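# Open the curtain fully with the mobile arm robot

## Task

Pull the curtain until it is completely open, keeping the robot upright: a fall or a tilted robot at the end means failure.

## Robot and tools

ROBOT. TidyBot++: a wheeled base (0.54 m long, 0.50 m wide, 0.38 m tall) on four driven casters, carrying a single seven-joint arm with a two-finger gripper. The shoulder sits 0.12 m ahead of the base centre, 0.68 m above the floor. Arm segments: upper arm 0.42 m, forearm 0.31 m, hand 0.31 m. At the start the arm is folded with the hand pointing down; folded, the hand pokes up to 0.08 m past the base front and the elbow reaches up to 1.15 m high. Cameras: base_camera (fixed on the base, looking forward) and wrist_camera (looks along the hand).

FRAMES. Base frame: origin on the floor below the base centre, x forward, y left, z up, metres. hand_pose and hand_target are given in it; the reported point is midway between the finger pads, the hand's z axis runs out along the fingers and the fingers close along its y axis. base_odometry is in the odometry frame (the base frame as it was at the start); it counts wheel rotation only, so slip shows up as travel. Heading is in radians, left positive, -3.142 to 3.142. base_tilt is in degrees, positive when leaning forward or right; about 1 degree of bias plus noise.

TOOLS.
move: performs one action and returns state plus images. Action keys:
- base: an object of relative offsets from where the base is now, along its own axes at the moment the command starts. translate_m: metres, forward positive, -2 to 2. strafe_m: metres, left positive, -2 to 2. rotate_rad: radians, counter-clockwise (left) positive, -6.3 to 6.3. Translation and strafe together give one straight-line move.
- joints: absolute targets by name, radians: joint_1_rad (any angle; turns the arm about vertical, positive is clockwise from above, i.e. opposite to heading), joint_2_rad (-2.249 to 2.249, shoulder; 0 = upper arm vertical, positive leans forward), joint_3_rad (any angle), joint_4_rad (-2.579 to 2.579, elbow; 0 = straight), joint_5_rad (any angle), joint_6_rad (-2.099 to 2.099, wrist), joint_7_rad (any angle; hand roll). gripper_pos: 0 fully open (about 85 mm gap) to 1 fully closed. Unlimited joints go the short way round; for bigger turns send steps below half a revolution.
- target: one list of seven numbers [x, y, z, qw, qx, qy, qz], an absolute hand pose in the base frame, metres plus unit quaternion. With target, joints may contain only gripper_pos.
- speeds: caps for this action only: translate_m and strafe_m 0.05 to 0.5 m/s (give one of them for a combined move), rotate_rad 0.1 to 1.57 rad/s.
- min_time_s: 0.1 to 8 s, the shortest duration for each arm motion.
- cameras: list of base_camera, wrist_camera or all; [] for none.
- blocking: true (default) waits until everything rests; false returns in about 0.5 s while motion continues.
A move with no action just reports state, images and the scene number. Unknown keys make the call invalid; out-of-range values get it refused, and a refusal or an unrequested stop cancels the rest of that reply's robot calls.
wait: seconds 0 to 10, optional cameras; returns state, early if motions finish.
stop: brakes all running motions; stopped parts hold and can keep pressing on contacts.
zoom_image: camera plus region [x0, y0, x1, y1] in pixels of the latest image, at most 504 by 504.
read_manual: section "licences"; licence texts only.
finished_scene: scene (current scene number); ends the scene for good, and the curtain must stay open without the robot. Make no further calls in the reply that ends scene 1.

RESULT LINES. "move" is "done" when all motions finished, otherwise the worst status. base_status, joint_status and hand_status: done, moving, off_target (rested away from target, may still push), stopped, contact_stop or time_out (an unrequested stop; target dropped), not_followed. "joint command not followed" or "pose unreachable" mean a built-in check held the arm back (e.g. self-collision, with a "cause:"). on_its_own lists things the robot did without being told. motor_effort: percent of motor maximum, peak in brackets. "ARM HIT" means a hard hit on the base or arm itself. torque_fault freezes the arm for 10 s. MOTOR HOT warns at 60 °C; an OVER-TEMPERATURE FAULT lets the arm sag; resend targets afterwards. "pictures" names the cameras in image order.

TIPS. Targets are reached to within a few centimetres; to correct, add (wanted - hand_pose) to the previous target's xyz. To keep the hand still, resend hand_target, not hand_pose. Unreachable poses wander up to 10 s and end in time_out. Poses pointing forward, low and near the base tend to miss and may drive the arm into the base, which is not guarded. A downward hand can rise only to about 0.94 m, near the base. Base acceleration is limited to 0.5 m/s2 and 1.57 rad/s2; a base move times out after 14 s. No action runs past 15 s.

AVOID. Never drive or turn the base while the arm is snagged on something above about 0.6 m: the robot can tip. Pulling sideways hard on a raised hand can lift wheels; reaching far out from folded, or swinging a stretched arm sideways, can topple it even standing still. If tilting, retract the arm or back away. Do not strike fixed or heavy objects, slam, drop things, release moving parts, or load the gripper with big pulls, twists or hard squeezes; grip the curtain gently and pull it smoothly.

Each tool is called after "Request:" as name(argument=value, ...), one argument or row to a line, values as JSON.

## Session

Request:
move(
  joints={"joint_6_rad": 0.75},
  cameras=["all"],
)

Request:
move(
  base={"rotate_rad": 1.6},
  cameras=["all"],
)

Scene clock: 2.17 s.
move: done
base_odometry: x=+0.000 y=+0.000 heading=+0.000
base_tilt: forward=+0.1 right=+0.3
base_status: not commanded
joint_positions: joint_1_rad=-0.014 joint_2_rad=-0.339 joint_3_rad=+3.100 joint_4_rad=-2.532 joint_5_rad=+0.004 joint_6_rad=+0.648 joint_7_rad=+1.562 gripper_pos=+0.000
joint_status: all done
motor_effort: joint_1_rad=+0(1) joint_2_rad=-6(6) joint_3_rad=+0(1) joint_4_rad=+17(17) joint_5_rad=+0(1) joint_6_rad=+10(10) joint_7_rad=-1(1)
hand_pose: x=+0.5445 y=+0.0278 z=+0.9029 quat_wxyz=(-0.017, +0.698, +0.022, +0.716) (m; base frame)
hand_target: x=+0.5421 y=+0.0282 z=+0.9345 quat_wxyz=(-0.018, +0.660, +0.022, +0.750) (m; base frame)
hand_status: not commanded
pictures: base_camera, wrist_camera
camera_calibration:
wrist_camera: T_world_to_cam=[[0.0506671, -0.998689, -0.00729904, 0.00774209], [0.0330227, 0.0089797, -0.999414, 0.944033], [0.998169, 0.0503963, 0.0334344, -0.441814], [0, 0, 0, 1]] pos_world=[0.409438, 0.0215206, 0.958308]

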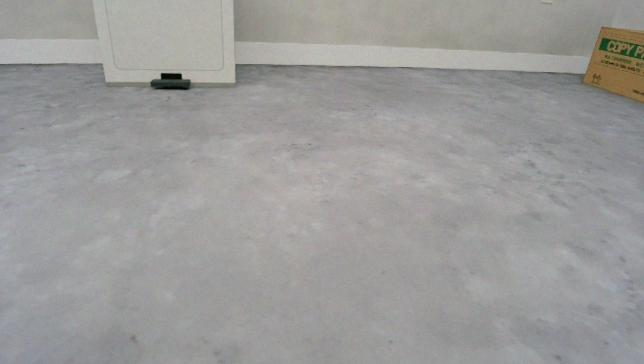

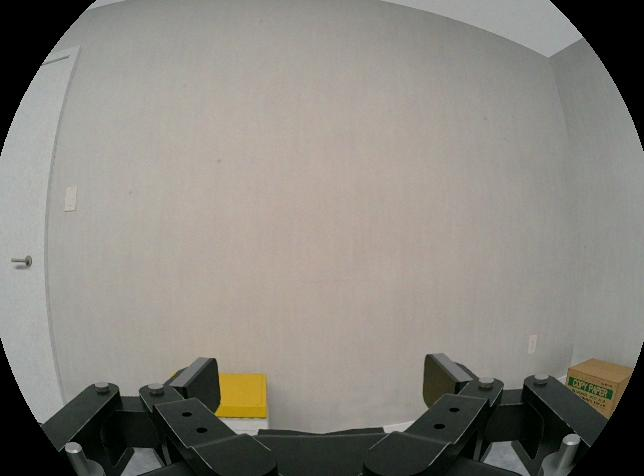

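Scene clock: 4.47 s.
move: done
base_odometry: x=+0.000 y=+0.000 heading=+1.599
base_tilt: forward=+0.1 right=+0.3
base_status: done
joint_positions: joint_1_rad=-0.014 joint_2_rad=-0.339 joint_3_rad=+3.100 joint_4_rad=-2.532 joint_5_rad=+0.004 joint_6_rad=+0.648 joint_7_rad=+1.562 gripper_pos=+0.000
joint_status: not commanded
motor_effort: joint_1_rad=+0(1) joint_2_rad=-6(8) joint_3_rad=+0(2) joint_4_rad=+16(17) joint_5_rad=-1(1) joint_6_rad=+9(10) joint_7_rad=-1(1)
hand_pose: x=+0.5445 y=+0.0279 z=+0.9030 quat_wxyz=(-0.017, +0.698, +0.023, +0.716) (m; base frame)
hand_target: x=+0.5421 y=+0.0282 z=+0.9345 quat_wxyz=(-0.018, +0.660, +0.022, +0.750) (m; base frame)
hand_status: not commanded
pictures: base_camera, wrist_camera
camera_calibration:
wrist_camera: T_world_to_cam=[[0.0508672, -0.998679, -0.00729044, 0.00775172], [0.033121, 0.00898278, -0.999411, 0.943989], [0.998156, 0.0505957, 0.0335341, -0.441913], [0, 0, 0, 1]] pos_world=[0.409438, 0.0216207, 0.958308]

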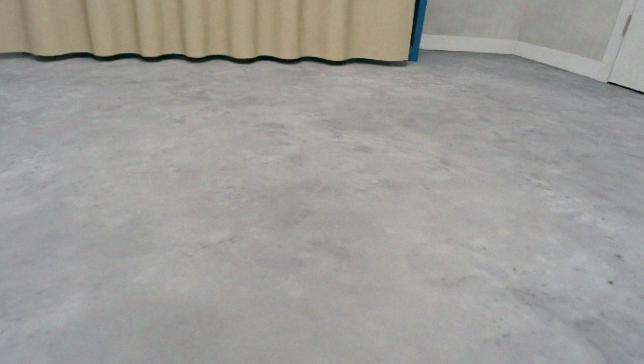

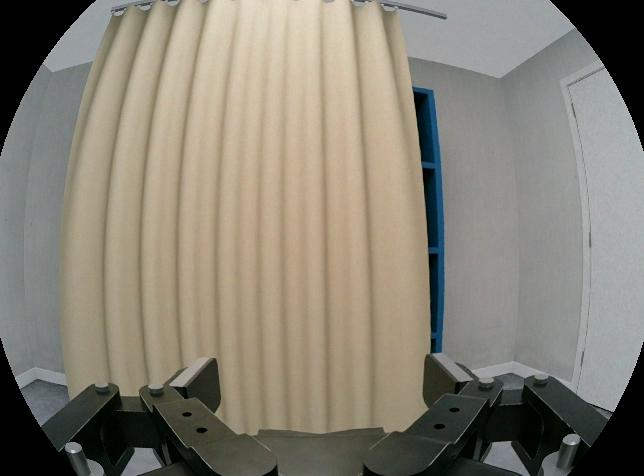

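Request:
zoom_image(
  camera="wrist_camera",
  region=[60, 0, 480, 130],
)

Request:
zoom_image(
  camera="base_camera",
  region=[0, 0, 450, 90],
)

Scaled by 1.200.

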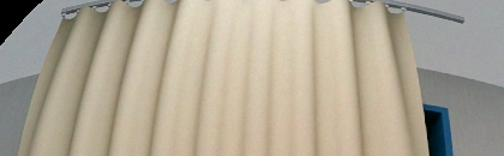

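Scaled by 1.120.

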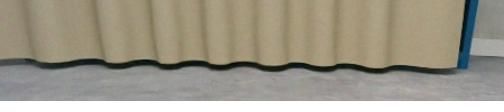

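Request:
move(
  joints={"joint_6_rad": 1.25},
  cameras=["wrist_camera"],
)

Request:
zoom_image(
  camera="wrist_camera",
  region=[60, 40, 280, 200],
)

Request:
zoom_image(
  camera="wrist_camera",
  region=[270, 40, 490, 200],
)

Scene clock: 21.80 s.
move: done
base_odometry: x=+0.000 y=+0.000 heading=+1.599
base_tilt: forward=+0.1 right=+0.3
base_status: not commanded
joint_positions: joint_1_rad=-0.014 joint_2_rad=-0.339 joint_3_rad=+3.100 joint_4_rad=-2.532 joint_5_rad=+0.004 joint_6_rad=+1.150 joint_7_rad=+1.562 gripper_pos=+0.000
joint_status: all done
motor_effort: joint_1_rad=+1(1) joint_2_rad=-5(7) joint_3_rad=+1(1) joint_4_rad=+16(18) joint_5_rad=-1(1) joint_6_rad=+8(12) joint_7_rad=-1(1)
hand_pose: x=+0.5022 y=+0.0281 z=+1.0517 quat_wxyz=(-0.024, +0.498, +0.019, +0.867) (m; base frame)
hand_target: x=+0.4853 y=+0.0275 z=+1.0777 quat_wxyz=(-0.025, +0.454, +0.018, +0.890) (m; base frame)
hand_status: not commanded
pictures: wrist_camera
camera_calibration:
wrist_camera: T_world_to_cam=[[0.0631425, -0.997983, -0.00660996, 0.00427477], [0.508925, 0.0378957, -0.859976, 0.707596], [0.858492, 0.0509371, 0.510291, -0.835982], [0, 0, 0, 1]] pos_world=[0.357301, 0.0200338, 1.03514]

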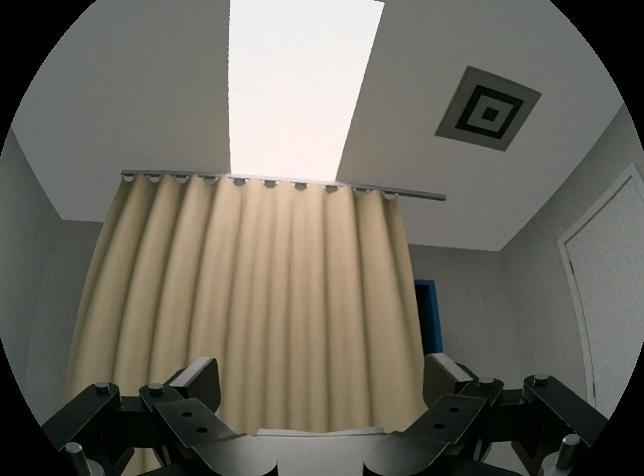

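Scaled by 2.291.

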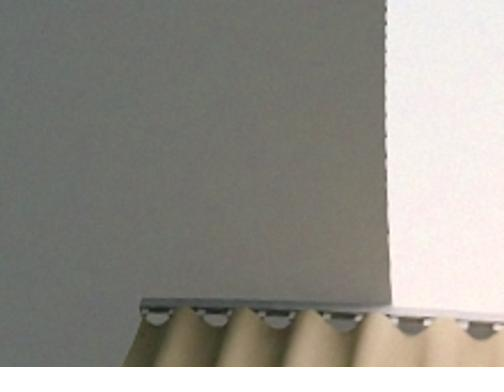

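Scaled by 2.291.

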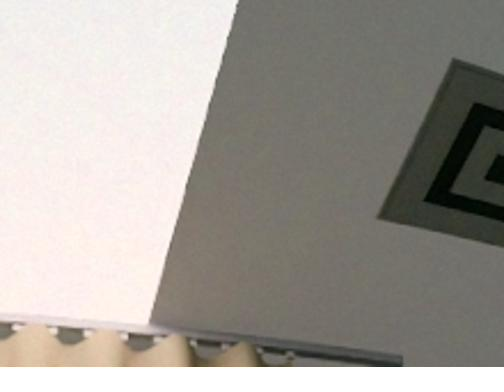

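Request:
move(
  base={"translate_m": 1.13, "strafe_m": -0.795, "rotate_rad": 0.25},
  target=[0.5, 0.17, 1.38, -0.6125, 0.3535, 0.3535, 0.6125],
  joints={"gripper_pos": 0.3},
  cameras=["all"],
)

Scene clock: 43.57 s.
move: done
base_odometry: x=+0.763 y=+1.152 heading=+1.849
base_tilt: forward=+0.0 right=+0.3
base_status: done
joint_positions: joint_1_rad=+0.265 joint_2_rad=+0.254 joint_3_rad=+3.123 joint_4_rad=-0.880 joint_5_rad=+0.958 joint_6_rad=+1.469 joint_7_rad=-0.463 gripper_pos=+0.300
joint_status: all done
motor_effort: joint_1_rad=+1(2) joint_2_rad=-21(26) joint_3_rad=-1(3) joint_4_rad=+12(18) joint_5_rad=-7(8) joint_6_rad=-3(9) joint_7_rad=-1(1)
hand_pose: x=+0.5134 y=+0.1595 z=+1.3980 quat_wxyz=(-0.605, +0.340, +0.319, +0.645) (m; base frame)
hand_target: x=+0.5000 y=+0.1700 z=+1.3800 quat_wxyz=(-0.612, +0.353, +0.353, +0.612) (m; base frame)
hand_status: done (0.025 m and 5.7 deg from the pose sent, 0.358 m and 86.6 deg at the start)
pictures: base_camera, wrist_camera
camera_calibration:
wrist_camera: T_world_to_cam=[[0.998131, -0.0590227, -0.01581, -0.479994], [0.0208401, 0.57206, -0.819947, 1.10423], [0.0574397, 0.818085, 0.572221, -0.8267], [0, 0, 0, 1]] pos_world=[0.50357, 0.016293, 1.37088]

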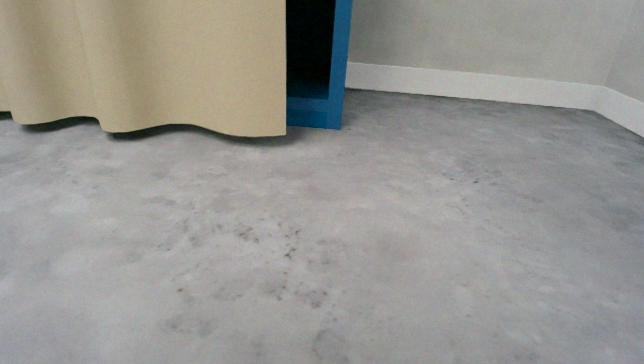

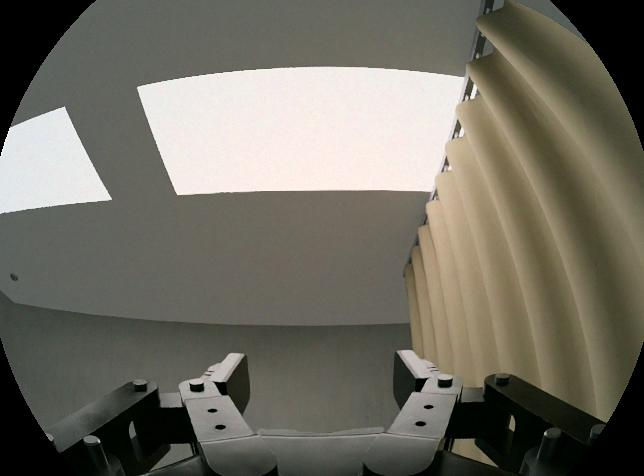

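Request:
move(
  base={"translate_m": 0.42, "strafe_m": -0.18},
  joints={"gripper_pos": 0.5},
  cameras=["all"],
)

Scene clock: 65.07 s.
move: done
base_odometry: x=+0.821 y=+1.606 heading=+1.849
base_tilt: forward=+0.1 right=+0.3
base_status: done
joint_positions: joint_1_rad=+0.267 joint_2_rad=+0.260 joint_3_rad=+3.120 joint_4_rad=-0.876 joint_5_rad=+0.958 joint_6_rad=+1.471 joint_7_rad=-0.463 gripper_pos=+0.500
joint_status: all done
motor_effort: joint_1_rad=+0(1) joint_2_rad=-22(26) joint_3_rad=-1(2) joint_4_rad=+12(14) joint_5_rad=-8(8) joint_6_rad=-3(4) joint_7_rad=-1(1)
hand_pose: x=+0.5161 y=+0.1586 z=+1.3966 quat_wxyz=(-0.607, +0.340, +0.319, +0.644) (m; base frame)
hand_target: x=+0.5000 y=+0.1700 z=+1.3800 quat_wxyz=(-0.612, +0.353, +0.353, +0.612) (m; base frame)
hand_status: not commanded
pictures: base_camera, wrist_camera
camera_calibration:
wrist_camera: T_world_to_cam=[[0.998237, -0.0566529, -0.0177268, -0.480432], [0.0179248, 0.572358, -0.819808, 1.10469], [0.0565906, 0.818044, 0.572364, -0.825118], [0, 0, 0, 1]] pos_world=[0.506478, 0.015488, 1.36938]

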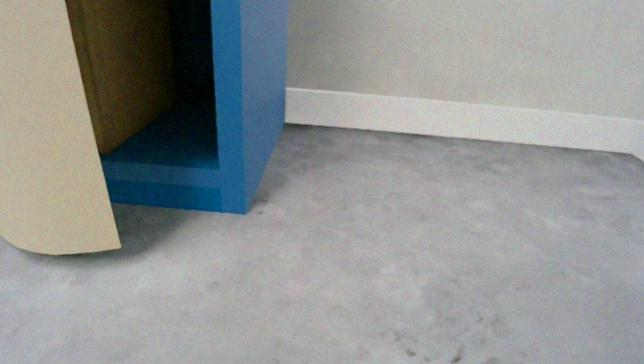

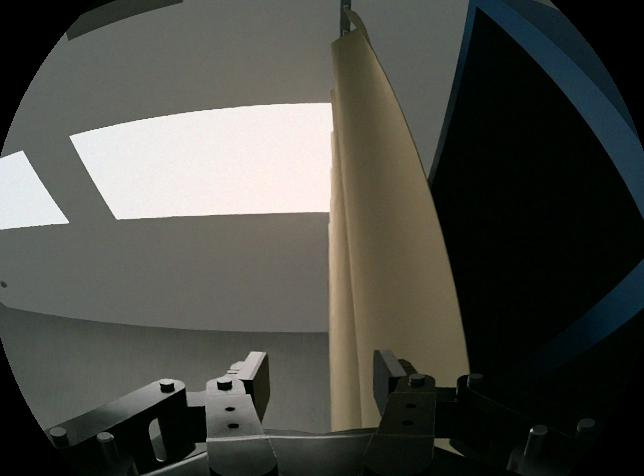

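Request:
move(
  base={"translate_m": 0.1},
)

Request:
move(
  base={"strafe_m": 0.075},
  speeds={"strafe_m": 0.2},
  cameras=["all"],
)

Scene clock: 83.03 s.
move: done
base_odometry: x=+0.794 y=+1.702 heading=+1.848
base_tilt: forward=+0.1 right=+0.3
base_status: done
joint_positions: joint_1_rad=+0.267 joint_2_rad=+0.265 joint_3_rad=+3.120 joint_4_rad=-0.875 joint_5_rad=+0.959 joint_6_rad=+1.472 joint_7_rad=-0.463 gripper_pos=+0.500
joint_status: not commanded
motor_effort: joint_1_rad=+0(1) joint_2_rad=-22(27) joint_3_rad=-1(2) joint_4_rad=+13(14) joint_5_rad=-7(8) joint_6_rad=-3(4) joint_7_rad=-1(1)
hand_pose: x=+0.5184 y=+0.1581 z=+1.3952 quat_wxyz=(-0.607, +0.341, +0.318, +0.644) (m; base frame)
hand_target: x=+0.5000 y=+0.1700 z=+1.3800 quat_wxyz=(-0.612, +0.353, +0.353, +0.612) (m; base frame)
hand_status: not commanded
pictures: none

Scene clock: 84.13 s.
move: done
base_odometry: x=+0.721 y=+1.682 heading=+1.848
base_tilt: forward=+0.1 right=+0.3
base_status: done
joint_positions: joint_1_rad=+0.272 joint_2_rad=+0.265 joint_3_rad=+3.114 joint_4_rad=-0.875 joint_5_rad=+0.959 joint_6_rad=+1.472 joint_7_rad=-0.463 gripper_pos=+0.500
joint_status: not commanded
motor_effort: joint_1_rad=+0(3) joint_2_rad=-22(23) joint_3_rad=-1(2) joint_4_rad=+12(13) joint_5_rad=-7(8) joint_6_rad=-3(4) joint_7_rad=-1(1)
hand_pose: x=+0.5180 y=+0.1576 z=+1.3954 quat_wxyz=(-0.607, +0.340, +0.318, +0.644) (m; base frame)
hand_target: x=+0.5000 y=+0.1700 z=+1.3800 quat_wxyz=(-0.612, +0.353, +0.353, +0.612) (m; base frame)
hand_status: not commanded
pictures: base_camera, wrist_camera
camera_calibration:
wrist_camera: T_world_to_cam=[[0.998252, -0.0556328, -0.0199539, -0.479495], [0.0155314, 0.572671, -0.819638, 1.10528], [0.0570258, 0.817896, 0.572534, -0.824095], [0, 0, 0, 1]] pos_world=[0.508485, 0.0143852, 1.36819]

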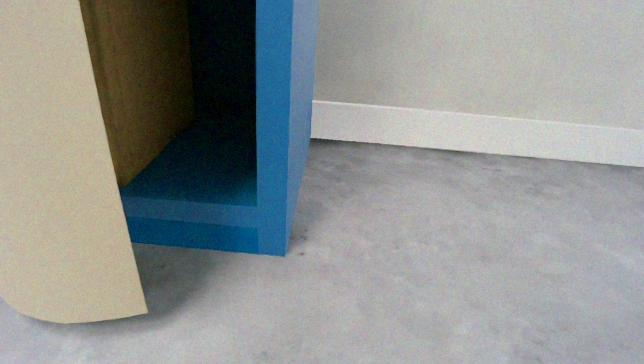

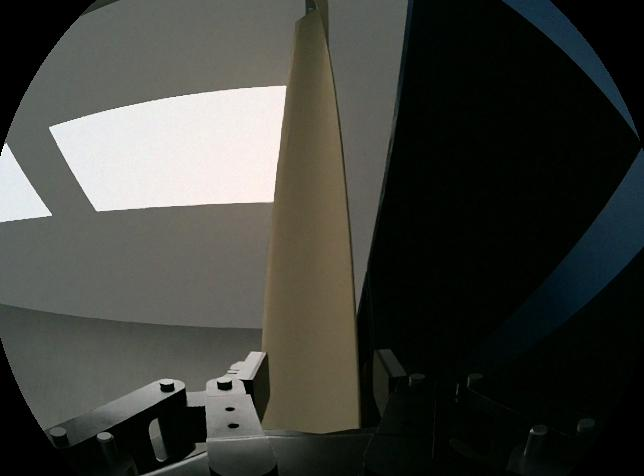

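Request:
move(
  base={"strafe_m": 0.02},
  joints={"gripper_pos": 1},
)

Request:
move(
  base={"strafe_m": 0.6},
  speeds={"strafe_m": 0.25},
  cameras=["all"],
)

Scene clock: 96.13 s.
move: done
base_odometry: x=+0.702 y=+1.676 heading=+1.848
base_tilt: forward=+0.0 right=+0.3
base_status: done
joint_positions: joint_1_rad=+0.274 joint_2_rad=+0.265 joint_3_rad=+3.111 joint_4_rad=-0.875 joint_5_rad=+0.960 joint_6_rad=+1.472 joint_7_rad=-0.463 gripper_pos=+0.999
joint_status: all done
motor_effort: joint_1_rad=+1(3) joint_2_rad=-22(24) joint_3_rad=-2(3) joint_4_rad=+12(13) joint_5_rad=-7(8) joint_6_rad=-3(4) joint_7_rad=-1(1)
hand_pose: x=+0.5179 y=+0.1572 z=+1.3955 quat_wxyz=(-0.607, +0.340, +0.318, +0.644) (m; base frame)
hand_target: x=+0.5000 y=+0.1700 z=+1.3800 quat_wxyz=(-0.612, +0.353, +0.353, +0.612) (m; base frame)
hand_status: not commanded
pictures: none

Scene clock: 99.30 s.
move: done
base_odometry: x=+0.124 y=+1.512 heading=+1.848
base_tilt: forward=+0.0 right=+0.3
base_status: done
joint_positions: joint_1_rad=+0.277 joint_2_rad=+0.265 joint_3_rad=+3.111 joint_4_rad=-0.875 joint_5_rad=+0.960 joint_6_rad=+1.473 joint_7_rad=-0.463 gripper_pos=+0.999
joint_status: not commanded
motor_effort: joint_1_rad=+0(2) joint_2_rad=-21(24) joint_3_rad=-1(3) joint_4_rad=+12(13) joint_5_rad=-7(8) joint_6_rad=-3(4) joint_7_rad=-1(1)
hand_pose: x=+0.5182 y=+0.1561 z=+1.3954 quat_wxyz=(-0.606, +0.341, +0.318, +0.644) (m; base frame)
hand_target: x=+0.5000 y=+0.1700 z=+1.3800 quat_wxyz=(-0.612, +0.353, +0.353, +0.612) (m; base frame)
hand_status: not commanded
pictures: base_camera, wrist_camera
camera_calibration:
wrist_camera: T_world_to_cam=[[0.998107, -0.0582983, -0.0195882, -0.479767], [0.0173613, 0.572632, -0.819629, 1.1052], [0.0589998, 0.817737, 0.57256, -0.823897], [0, 0, 0, 1]] pos_world=[0.508281, 0.0128898, 1.36819]

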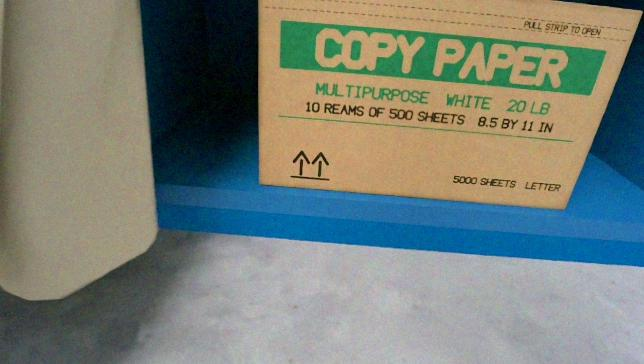

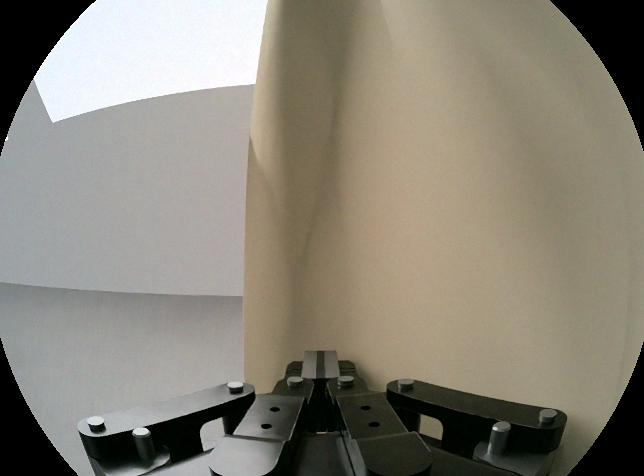

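Request:
move(
  base={"strafe_m": 0.4},
  speeds={"strafe_m": 0.25},
  cameras=["all"],
)

Scene clock: 112.90 s.
move: done
base_odometry: x=-0.261 y=+1.402 heading=+1.848
base_tilt: forward=+0.1 right=+0.3
base_status: done
joint_positions: joint_1_rad=+0.280 joint_2_rad=+0.265 joint_3_rad=+3.111 joint_4_rad=-0.875 joint_5_rad=+0.960 joint_6_rad=+1.473 joint_7_rad=-0.463 gripper_pos=+0.999
joint_status: not commanded
motor_effort: joint_1_rad=+0(3) joint_2_rad=-21(24) joint_3_rad=-2(3) joint_4_rad=+13(13) joint_5_rad=-7(8) joint_6_rad=-4(4) joint_7_rad=-1(1)
hand_pose: x=+0.5186 y=+0.1551 z=+1.3954 quat_wxyz=(-0.606, +0.341, +0.317, +0.645) (m; base frame)
hand_target: x=+0.5000 y=+0.1700 z=+1.3800 quat_wxyz=(-0.612, +0.353, +0.353, +0.612) (m; base frame)
hand_status: not commanded
pictures: base_camera, wrist_camera
camera_calibration:
wrist_camera: T_world_to_cam=[[0.997975, -0.0604338, -0.0198185, -0.47951], [0.0183971, 0.572589, -0.819636, 1.10519], [0.0608816, 0.817612, 0.572542, -0.824101], [0, 0, 0, 1]] pos_world=[0.50838, 0.0119935, 1.36819]

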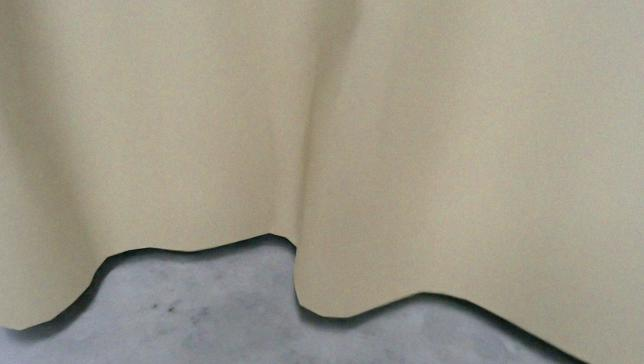

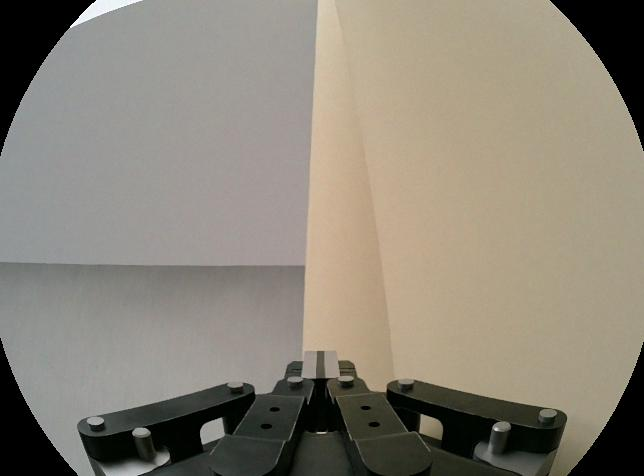

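Request:
move(
  base={"translate_m": -0.42, "strafe_m": -0.6},
  joints={"gripper_pos": 0.3},
  cameras=["all"],
)

Scene clock: 125.13 s.
move: done
base_odometry: x=+0.432 y=+1.162 heading=+1.848
base_tilt: forward=+0.1 right=+0.3
base_status: done
joint_positions: joint_1_rad=+0.280 joint_2_rad=+0.265 joint_3_rad=+3.111 joint_4_rad=-0.874 joint_5_rad=+0.961 joint_6_rad=+1.473 joint_7_rad=-0.463 gripper_pos=+0.300
joint_status: all done
motor_effort: joint_1_rad=+1(2) joint_2_rad=-21(25) joint_3_rad=-1(2) joint_4_rad=+13(14) joint_5_rad=-7(8) joint_6_rad=-3(4) joint_7_rad=-1(1)
hand_pose: x=+0.5186 y=+0.1552 z=+1.3953 quat_wxyz=(-0.605, +0.341, +0.317, +0.645) (m; base frame)
hand_target: x=+0.5000 y=+0.1700 z=+1.3800 quat_wxyz=(-0.612, +0.353, +0.353, +0.612) (m; base frame)
hand_status: not commanded
pictures: base_camera, wrist_camera
camera_calibration:
wrist_camera: T_world_to_cam=[[0.997946, -0.0609474, -0.019751, -0.479581], [0.0186966, 0.571905, -0.820107, 1.10569], [0.0612791, 0.818053, 0.571869, -0.823391], [0, 0, 0, 1]] pos_world=[0.508379, 0.0119967, 1.36819]

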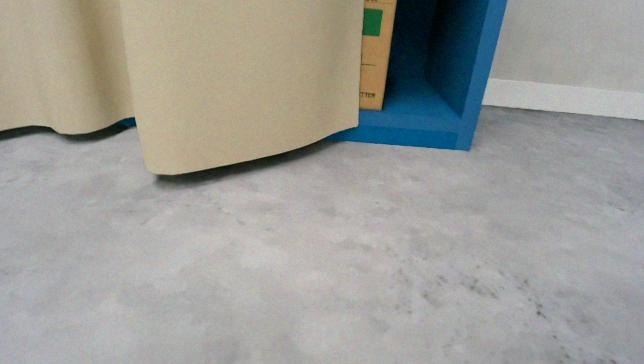

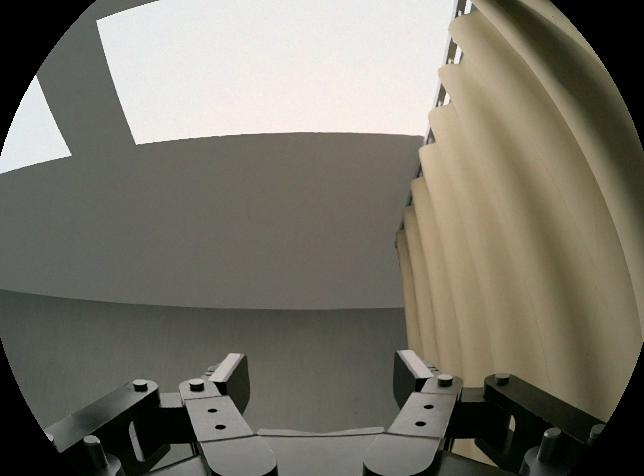

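Request:
move(
  base={"translate_m": 0.34, "strafe_m": -0.34},
  joints={"gripper_pos": 0.4},
  cameras=["all"],
)

Scene clock: 145.70 s.
move: done
base_odometry: x=+0.666 y=+1.583 heading=+1.847
base_tilt: forward=+0.1 right=+0.4
base_status: done
joint_positions: joint_1_rad=+0.281 joint_2_rad=+0.268 joint_3_rad=+3.111 joint_4_rad=-0.874 joint_5_rad=+0.961 joint_6_rad=+1.473 joint_7_rad=-0.463 gripper_pos=+0.400
joint_status: all done
motor_effort: joint_1_rad=+0(2) joint_2_rad=-21(26) joint_3_rad=-1(2) joint_4_rad=+12(14) joint_5_rad=-7(8) joint_6_rad=-3(4) joint_7_rad=-1(1)
hand_pose: x=+0.5207 y=+0.1544 z=+1.3942 quat_wxyz=(-0.606, +0.342, +0.317, +0.645) (m; base frame)
hand_target: x=+0.5000 y=+0.1700 z=+1.3800 quat_wxyz=(-0.612, +0.353, +0.353, +0.612) (m; base frame)
hand_status: not commanded
pictures: base_camera, wrist_camera
camera_calibration:
wrist_camera: T_world_to_cam=[[0.997874, -0.0613135, -0.0220729, -0.478339], [0.0170224, 0.572214, -0.819928, 1.10582], [0.0629031, 0.817809, 0.572042, -0.823287], [0, 0, 0, 1]] pos_world=[0.510286, 0.0111962, 1.36709]

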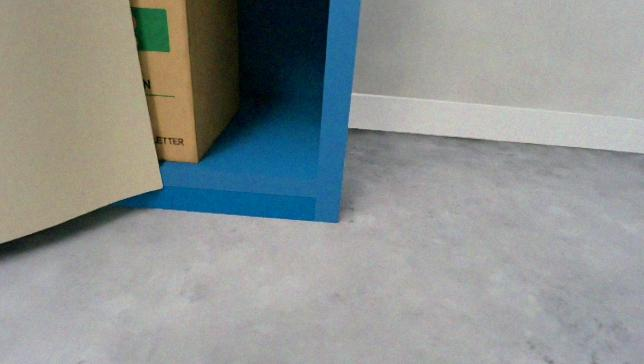

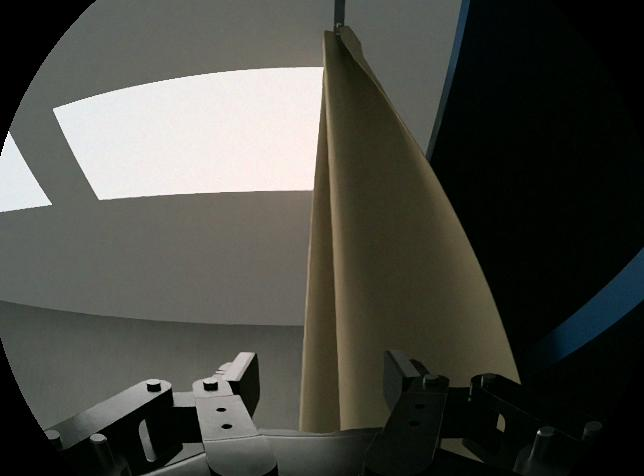

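Request:
move(
  base={"translate_m": 0.12},
  joints={"gripper_pos": 0.25},
  cameras=["wrist_camera"],
)

Request:
move(
  base={"strafe_m": 0.11},
  speeds={"strafe_m": 0.15},
  cameras=["all"],
)

Scene clock: 170.10 s.
move: done
base_odometry: x=+0.633 y=+1.698 heading=+1.847
base_tilt: forward=+0.1 right=+0.3
base_status: done
joint_positions: joint_1_rad=+0.281 joint_2_rad=+0.270 joint_3_rad=+3.111 joint_4_rad=-0.873 joint_5_rad=+0.961 joint_6_rad=+1.474 joint_7_rad=-0.463 gripper_pos=+0.250
joint_status: all done
motor_effort: joint_1_rad=+0(1) joint_2_rad=-22(26) joint_3_rad=-1(2) joint_4_rad=+13(14) joint_5_rad=-7(8) joint_6_rad=-3(4) joint_7_rad=-1(1)
hand_pose: x=+0.5221 y=+0.1540 z=+1.3934 quat_wxyz=(-0.606, +0.343, +0.316, +0.645) (m; base frame)
hand_target: x=+0.5000 y=+0.1700 z=+1.3800 quat_wxyz=(-0.612, +0.353, +0.353, +0.612) (m; base frame)
hand_status: not commanded
pictures: wrist_camera
camera_calibration:
wrist_camera: T_world_to_cam=[[0.997838, -0.0612766, -0.0237412, -0.477479], [0.0156398, 0.572334, -0.819871, 1.10595], [0.0638268, 0.817728, 0.572056, -0.823165], [0, 0, 0, 1]] pos_world=[0.51169, 0.0108958, 1.36629]

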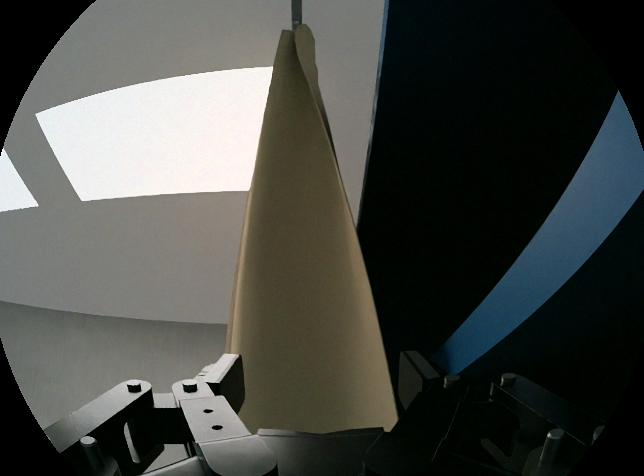

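Scene clock: 171.50 s.
move: done
base_odometry: x=+0.527 y=+1.668 heading=+1.847
base_tilt: forward=+0.1 right=+0.3
base_status: done
joint_positions: joint_1_rad=+0.280 joint_2_rad=+0.270 joint_3_rad=+3.111 joint_4_rad=-0.873 joint_5_rad=+0.961 joint_6_rad=+1.474 joint_7_rad=-0.463 gripper_pos=+0.250
joint_status: not commanded
motor_effort: joint_1_rad=+1(2) joint_2_rad=-21(24) joint_3_rad=-1(2) joint_4_rad=+13(13) joint_5_rad=-7(8) joint_6_rad=-3(4) joint_7_rad=-1(1)
hand_pose: x=+0.5221 y=+0.1542 z=+1.3934 quat_wxyz=(-0.606, +0.343, +0.316, +0.644) (m; base frame)
hand_target: x=+0.5000 y=+0.1700 z=+1.3800 quat_wxyz=(-0.612, +0.353, +0.353, +0.612) (m; base frame)
hand_status: not commanded
pictures: base_camera, wrist_camera
camera_calibration:
wrist_camera: T_world_to_cam=[[0.997862, -0.0608619, -0.0238151, -0.477389], [0.0153335, 0.572243, -0.819941, 1.10614], [0.0635312, 0.817823, 0.571953, -0.822956], [0, 0, 0, 1]] pos_world=[0.511691, 0.0109954, 1.36629]

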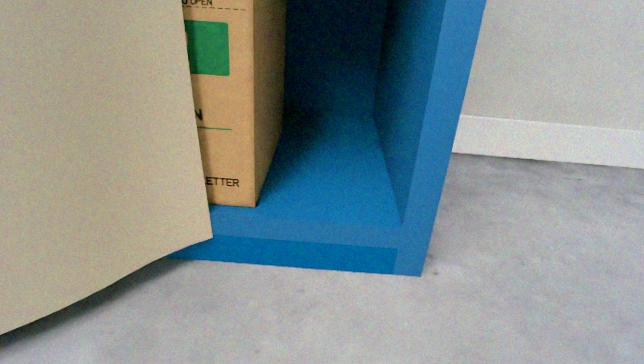

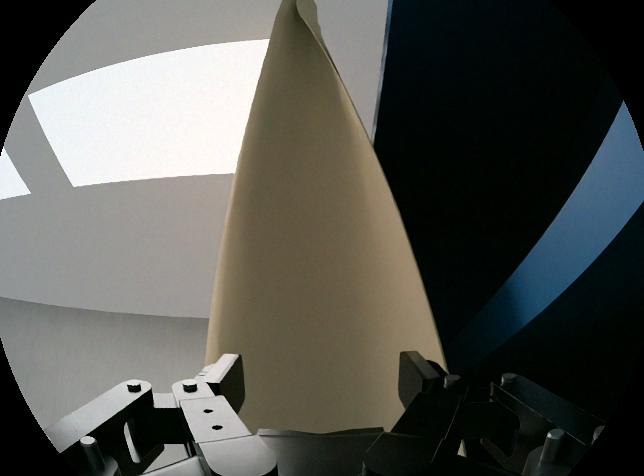

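Request:
move(
  base={"rotate_rad": -0.3},
  speeds={"rotate_rad": 0.4},
  cameras=["wrist_camera"],
)

Request:
move(
  base={"translate_m": -0.038, "strafe_m": 0.179},
  speeds={"strafe_m": 0.15},
  cameras=["all"],
)

Scene clock: 194.60 s.
move: done
base_odometry: x=+0.527 y=+1.668 heading=+1.548
base_tilt: forward=+0.1 right=+0.3
base_status: done
joint_positions: joint_1_rad=+0.281 joint_2_rad=+0.270 joint_3_rad=+3.111 joint_4_rad=-0.873 joint_5_rad=+0.961 joint_6_rad=+1.474 joint_7_rad=-0.463 gripper_pos=+0.250
joint_status: not commanded
motor_effort: joint_1_rad=+0(2) joint_2_rad=-21(23) joint_3_rad=-1(3) joint_4_rad=+13(13) joint_5_rad=-7(8) joint_6_rad=-2(4) joint_7_rad=-1(1)
hand_pose: x=+0.5221 y=+0.1539 z=+1.3934 quat_wxyz=(-0.606, +0.343, +0.316, +0.645) (m; base frame)
hand_target: x=+0.5000 y=+0.1700 z=+1.3800 quat_wxyz=(-0.612, +0.353, +0.353, +0.612) (m; base frame)
hand_status: not commanded
pictures: wrist_camera
camera_calibration:
wrist_camera: T_world_to_cam=[[0.99783, -0.0614202, -0.0237107, -0.477521], [0.0157414, 0.572259, -0.819922, 1.10602], [0.0639284, 0.81777, 0.571984, -0.823038], [0, 0, 0, 1]] pos_world=[0.51169, 0.0107963, 1.36629]

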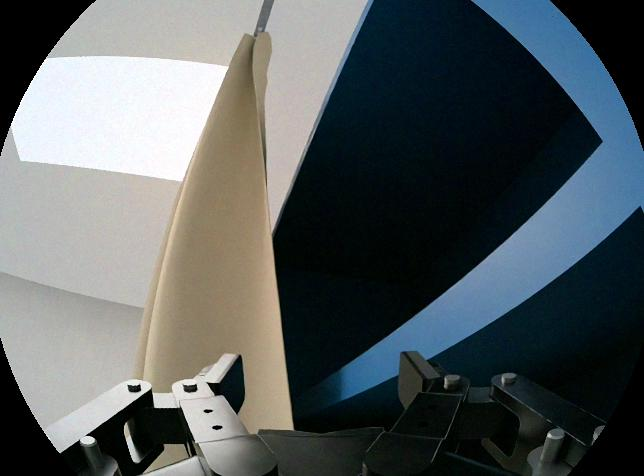

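Scene clock: 196.40 s.
move: done
base_odometry: x=+0.347 y=+1.635 heading=+1.547
base_tilt: forward=+0.1 right=+0.3
base_status: done
joint_positions: joint_1_rad=+0.281 joint_2_rad=+0.270 joint_3_rad=+3.111 joint_4_rad=-0.873 joint_5_rad=+0.961 joint_6_rad=+1.474 joint_7_rad=-0.463 gripper_pos=+0.250
joint_status: not commanded
motor_effort: joint_1_rad=+1(2) joint_2_rad=-21(24) joint_3_rad=-1(3) joint_4_rad=+12(13) joint_5_rad=-7(8) joint_6_rad=-3(4) joint_7_rad=-1(1)
hand_pose: x=+0.5221 y=+0.1540 z=+1.3934 quat_wxyz=(-0.606, +0.343, +0.316, +0.645) (m; base frame)
hand_target: x=+0.5000 y=+0.1700 z=+1.3800 quat_wxyz=(-0.612, +0.353, +0.353, +0.612) (m; base frame)
hand_status: not commanded
pictures: base_camera, wrist_camera
camera_calibration:
wrist_camera: T_world_to_cam=[[0.997845, -0.0611974, -0.0236805, -0.477572], [0.0156442, 0.572335, -0.81987, 1.106], [0.0637272, 0.817733, 0.572059, -0.823037], [0, 0, 0, 1]] pos_world=[0.51169, 0.0107956, 1.36629]

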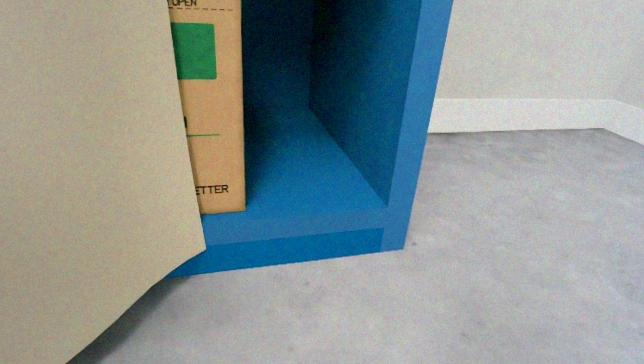

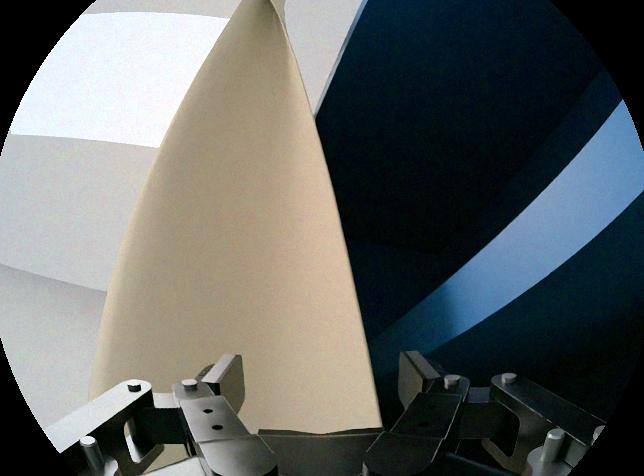

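Request:
move(
  base={"strafe_m": 0.045, "translate_m": -0.005},
  speeds={"strafe_m": 0.15},
)

Request:
move(
  joints={"gripper_pos": 1},
  cameras=["all"],
)

Scene clock: 213.20 s.
move: done
base_odometry: x=+0.302 y=+1.631 heading=+1.547
base_tilt: forward=+0.1 right=+0.3
base_status: done
joint_positions: joint_1_rad=+0.278 joint_2_rad=+0.270 joint_3_rad=+3.110 joint_4_rad=-0.873 joint_5_rad=+0.961 joint_6_rad=+1.474 joint_7_rad=-0.463 gripper_pos=+0.250
joint_status: not commanded
motor_effort: joint_1_rad=+1(3) joint_2_rad=-23(25) joint_3_rad=-1(3) joint_4_rad=+12(13) joint_5_rad=-7(8) joint_6_rad=-2(3) joint_7_rad=-1(1)
hand_pose: x=+0.5215 y=+0.1552 z=+1.3934 quat_wxyz=(-0.607, +0.342, +0.317, +0.643) (m; base frame)
hand_target: x=+0.5000 y=+0.1700 z=+1.3800 quat_wxyz=(-0.612, +0.353, +0.353, +0.612) (m; base frame)
hand_status: not commanded
pictures: none

Scene clock: 214.17 s.
move: done
base_odometry: x=+0.302 y=+1.631 heading=+1.547
base_tilt: forward=+0.0 right=+0.3
base_status: not commanded
joint_positions: joint_1_rad=+0.278 joint_2_rad=+0.270 joint_3_rad=+3.110 joint_4_rad=-0.873 joint_5_rad=+0.961 joint_6_rad=+1.474 joint_7_rad=-0.463 gripper_pos=+0.990
joint_status: all done
motor_effort: joint_1_rad=+0(1) joint_2_rad=-21(22) joint_3_rad=-1(2) joint_4_rad=+12(13) joint_5_rad=-7(8) joint_6_rad=-3(4) joint_7_rad=-1(1)
hand_pose: x=+0.5215 y=+0.1552 z=+1.3934 quat_wxyz=(-0.607, +0.342, +0.317, +0.643) (m; base frame)
hand_target: x=+0.5000 y=+0.1700 z=+1.3800 quat_wxyz=(-0.612, +0.353, +0.353, +0.612) (m; base frame)
hand_status: not commanded
pictures: base_camera, wrist_camera
camera_calibration:
wrist_camera: T_world_to_cam=[[0.998051, -0.0577866, -0.0235502, -0.477721], [0.0137951, 0.572387, -0.819867, 1.1062], [0.0608572, 0.817945, 0.572069, -0.822636], [0, 0, 0, 1]] pos_world=[0.511593, 0.0120898, 1.36629]

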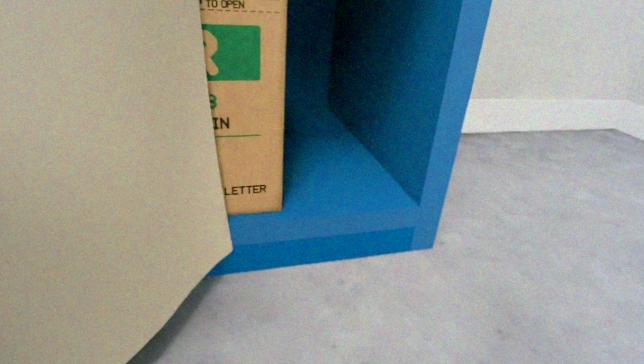

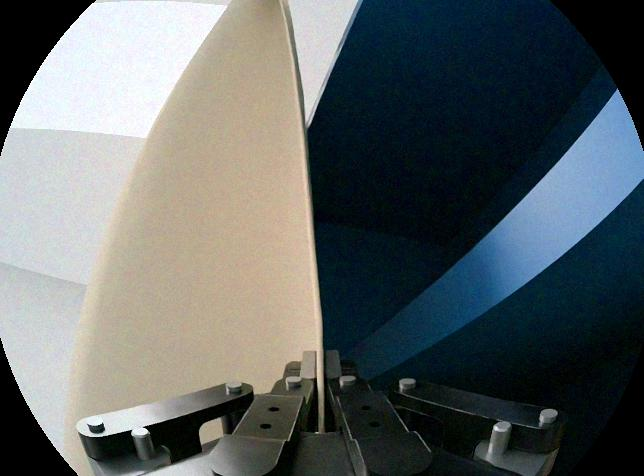

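Request:
move(
  base={"strafe_m": 0.57, "translate_m": -0.2},
  speeds={"strafe_m": 0.25},
  cameras=["all"],
)

Scene clock: 227.77 s.
move: done
base_odometry: x=-0.273 y=+1.444 heading=+1.547
base_tilt: forward=+0.0 right=+0.3
base_status: done
joint_positions: joint_1_rad=+0.280 joint_2_rad=+0.270 joint_3_rad=+3.110 joint_4_rad=-0.864 joint_5_rad=+0.964 joint_6_rad=+1.475 joint_7_rad=-0.465 gripper_pos=+0.990
joint_status: not commanded
motor_effort: joint_1_rad=-2(3) joint_2_rad=-20(24) joint_3_rad=-1(3) joint_4_rad=+10(14) joint_5_rad=+0(9) joint_6_rad=+2(4) joint_7_rad=-1(2)
hand_pose: x=+0.5193 y=+0.1556 z=+1.3949 quat_wxyz=(-0.605, +0.342, +0.320, +0.644) (m; base frame)
hand_target: x=+0.5000 y=+0.1700 z=+1.3800 quat_wxyz=(-0.612, +0.353, +0.353, +0.612) (m; base frame)
hand_status: not commanded
pictures: base_camera, wrist_camera
camera_calibration:
wrist_camera: T_world_to_cam=[[0.998087, -0.0597048, -0.0160696, -0.485572], [0.0207477, 0.568242, -0.8226, 1.10807], [0.0582446, 0.820692, 0.568394, -0.817545], [0, 0, 0, 1]] pos_world=[0.509271, 0.0123074, 1.36839]

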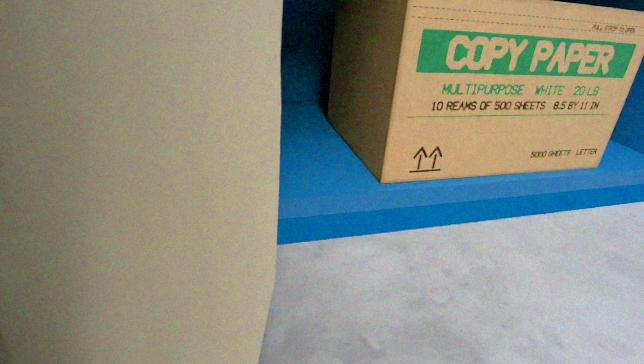

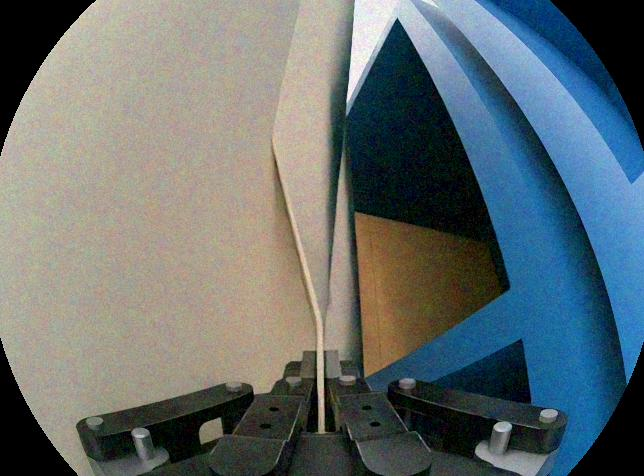

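Request:
move(
  base={"strafe_m": 0.43, "translate_m": -0.13},
  speeds={"strafe_m": 0.25},
  cameras=["all"],
)

Scene clock: 237.93 s.
move: done
base_odometry: x=-0.706 y=+1.324 heading=+1.547
base_tilt: forward=+0.0 right=+0.3
base_status: done
joint_positions: joint_1_rad=+0.287 joint_2_rad=+0.270 joint_3_rad=+3.110 joint_4_rad=-0.861 joint_5_rad=+0.964 joint_6_rad=+1.475 joint_7_rad=-0.465 gripper_pos=+0.990
joint_status: not commanded
motor_effort: joint_1_rad=-3(4) joint_2_rad=-18(23) joint_3_rad=-2(2) joint_4_rad=+10(12) joint_5_rad=+4(5) joint_6_rad=+5(6) joint_7_rad=-1(1)
hand_pose: x=+0.5194 y=+0.1530 z=+1.3957 quat_wxyz=(-0.602, +0.342, +0.320, +0.647) (m; base frame)
hand_target: x=+0.5000 y=+0.1700 z=+1.3800 quat_wxyz=(-0.612, +0.353, +0.353, +0.612) (m; base frame)
hand_status: not commanded
pictures: base_camera, wrist_camera
camera_calibration:
wrist_camera: T_world_to_cam=[[0.9977, -0.0664578, -0.0133175, -0.488406], [0.0268122, 0.567436, -0.822981, 1.10774], [0.0622504, 0.820731, 0.567913, -0.817262], [0, 0, 0, 1]] pos_world=[0.508456, 0.00972137, 1.36928]

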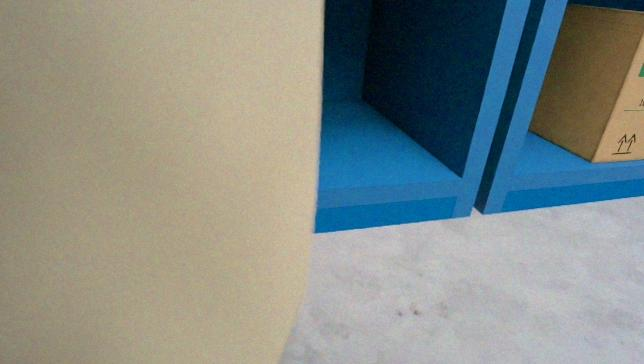

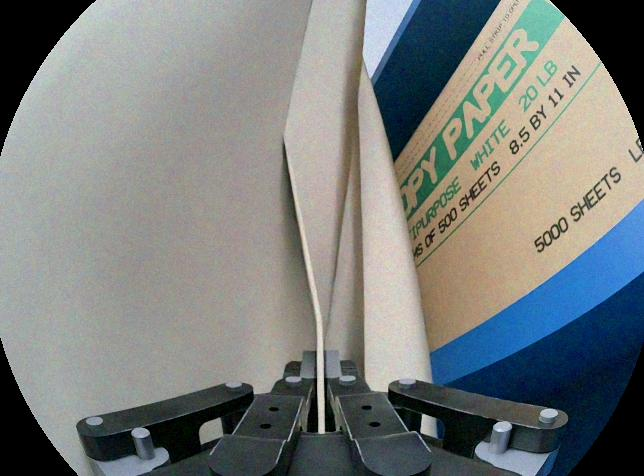

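Request:
move(
  base={"strafe_m": 0.3, "translate_m": -0.09},
  speeds={"strafe_m": 0.2},
  cameras=["all"],
)

Scene clock: 251.93 s.
move: done
base_odometry: x=-1.008 y=+1.242 heading=+1.547
base_tilt: forward=+0.0 right=+0.4
base_status: done
joint_positions: joint_1_rad=+0.295 joint_2_rad=+0.270 joint_3_rad=+3.110 joint_4_rad=-0.857 joint_5_rad=+0.963 joint_6_rad=+1.475 joint_7_rad=-0.466 gripper_pos=+0.990
joint_status: not commanded
motor_effort: joint_1_rad=-4(6) joint_2_rad=-18(21) joint_3_rad=-2(3) joint_4_rad=+9(11) joint_5_rad=+6(7) joint_6_rad=+7(7) joint_7_rad=-1(1)
hand_pose: x=+0.5192 y=+0.1499 z=+1.3969 quat_wxyz=(-0.599, +0.342, +0.320, +0.650) (m; base frame)
hand_target: x=+0.5000 y=+0.1700 z=+1.3800 quat_wxyz=(-0.612, +0.353, +0.353, +0.612) (m; base frame)
hand_status: not commanded
pictures: base_camera, wrist_camera
camera_calibration:
wrist_camera: T_world_to_cam=[[0.997249, -0.0734411, -0.0100834, -0.491731], [0.0334733, 0.567487, -0.822702, 1.1066], [0.0661424, 0.820101, 0.568383, -0.817983], [0, 0, 0, 1]] pos_world=[0.50744, 0.00673272, 1.37038]

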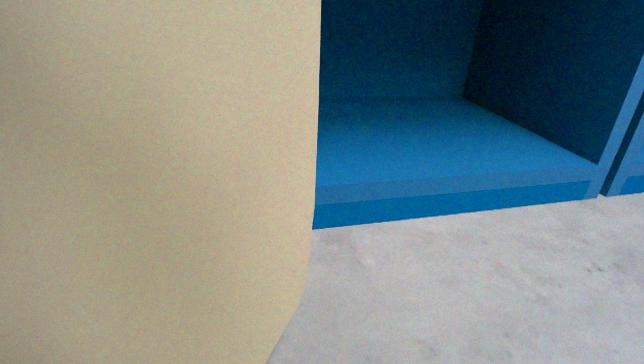

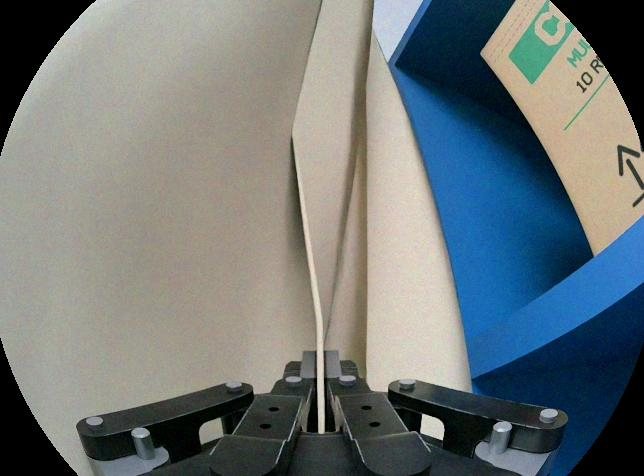

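Request:
move(
  base={"strafe_m": 0.24, "translate_m": -0.075},
  speeds={"strafe_m": 0.15},
  cameras=["all"],
)

Scene clock: 266.47 s.
move: done
base_odometry: x=-1.249 y=+1.172 heading=+1.547
base_tilt: forward=+0.0 right=+0.3
base_status: done
joint_positions: joint_1_rad=+0.331 joint_2_rad=+0.270 joint_3_rad=+3.113 joint_4_rad=-0.852 joint_5_rad=+0.874 joint_6_rad=+1.472 joint_7_rad=-0.473 gripper_pos=+0.990
joint_status: not commanded
motor_effort: joint_1_rad=-12(13) joint_2_rad=-20(22) joint_3_rad=-5(6) joint_4_rad=+9(10) joint_5_rad=+21(23) joint_6_rad=+20(21) joint_7_rad=+1(1)
hand_pose: x=+0.5099 y=+0.1221 z=+1.4180 quat_wxyz=(-0.609, +0.311, +0.301, +0.664) (m; base frame)
hand_target: x=+0.5000 y=+0.1700 z=+1.3800 quat_wxyz=(-0.612, +0.353, +0.353, +0.612) (m; base frame)
hand_status: not commanded
pictures: base_camera, wrist_camera
camera_calibration:
wrist_camera: T_world_to_cam=[[0.997473, -0.0708484, 0.00536951, -0.506558], [0.0488462, 0.628896, -0.775954, 1.05847], [0.0515982, 0.774255, 0.630767, -0.881966], [0, 0, 0, 1]] pos_world=[0.499083, -0.0186875, 1.38036]

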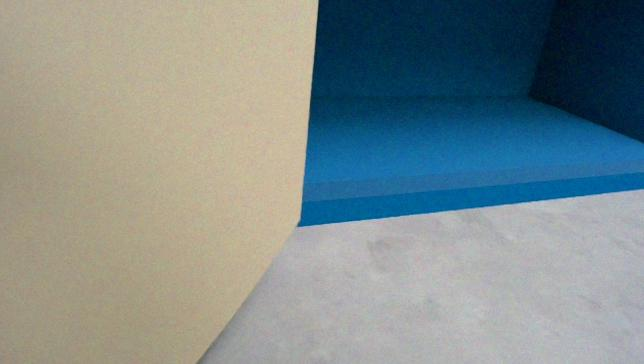

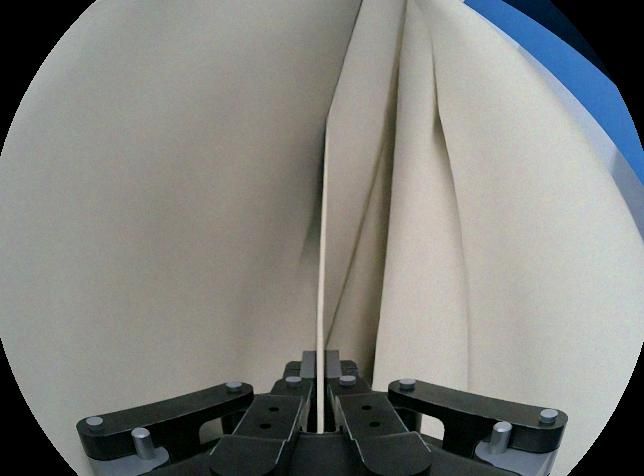

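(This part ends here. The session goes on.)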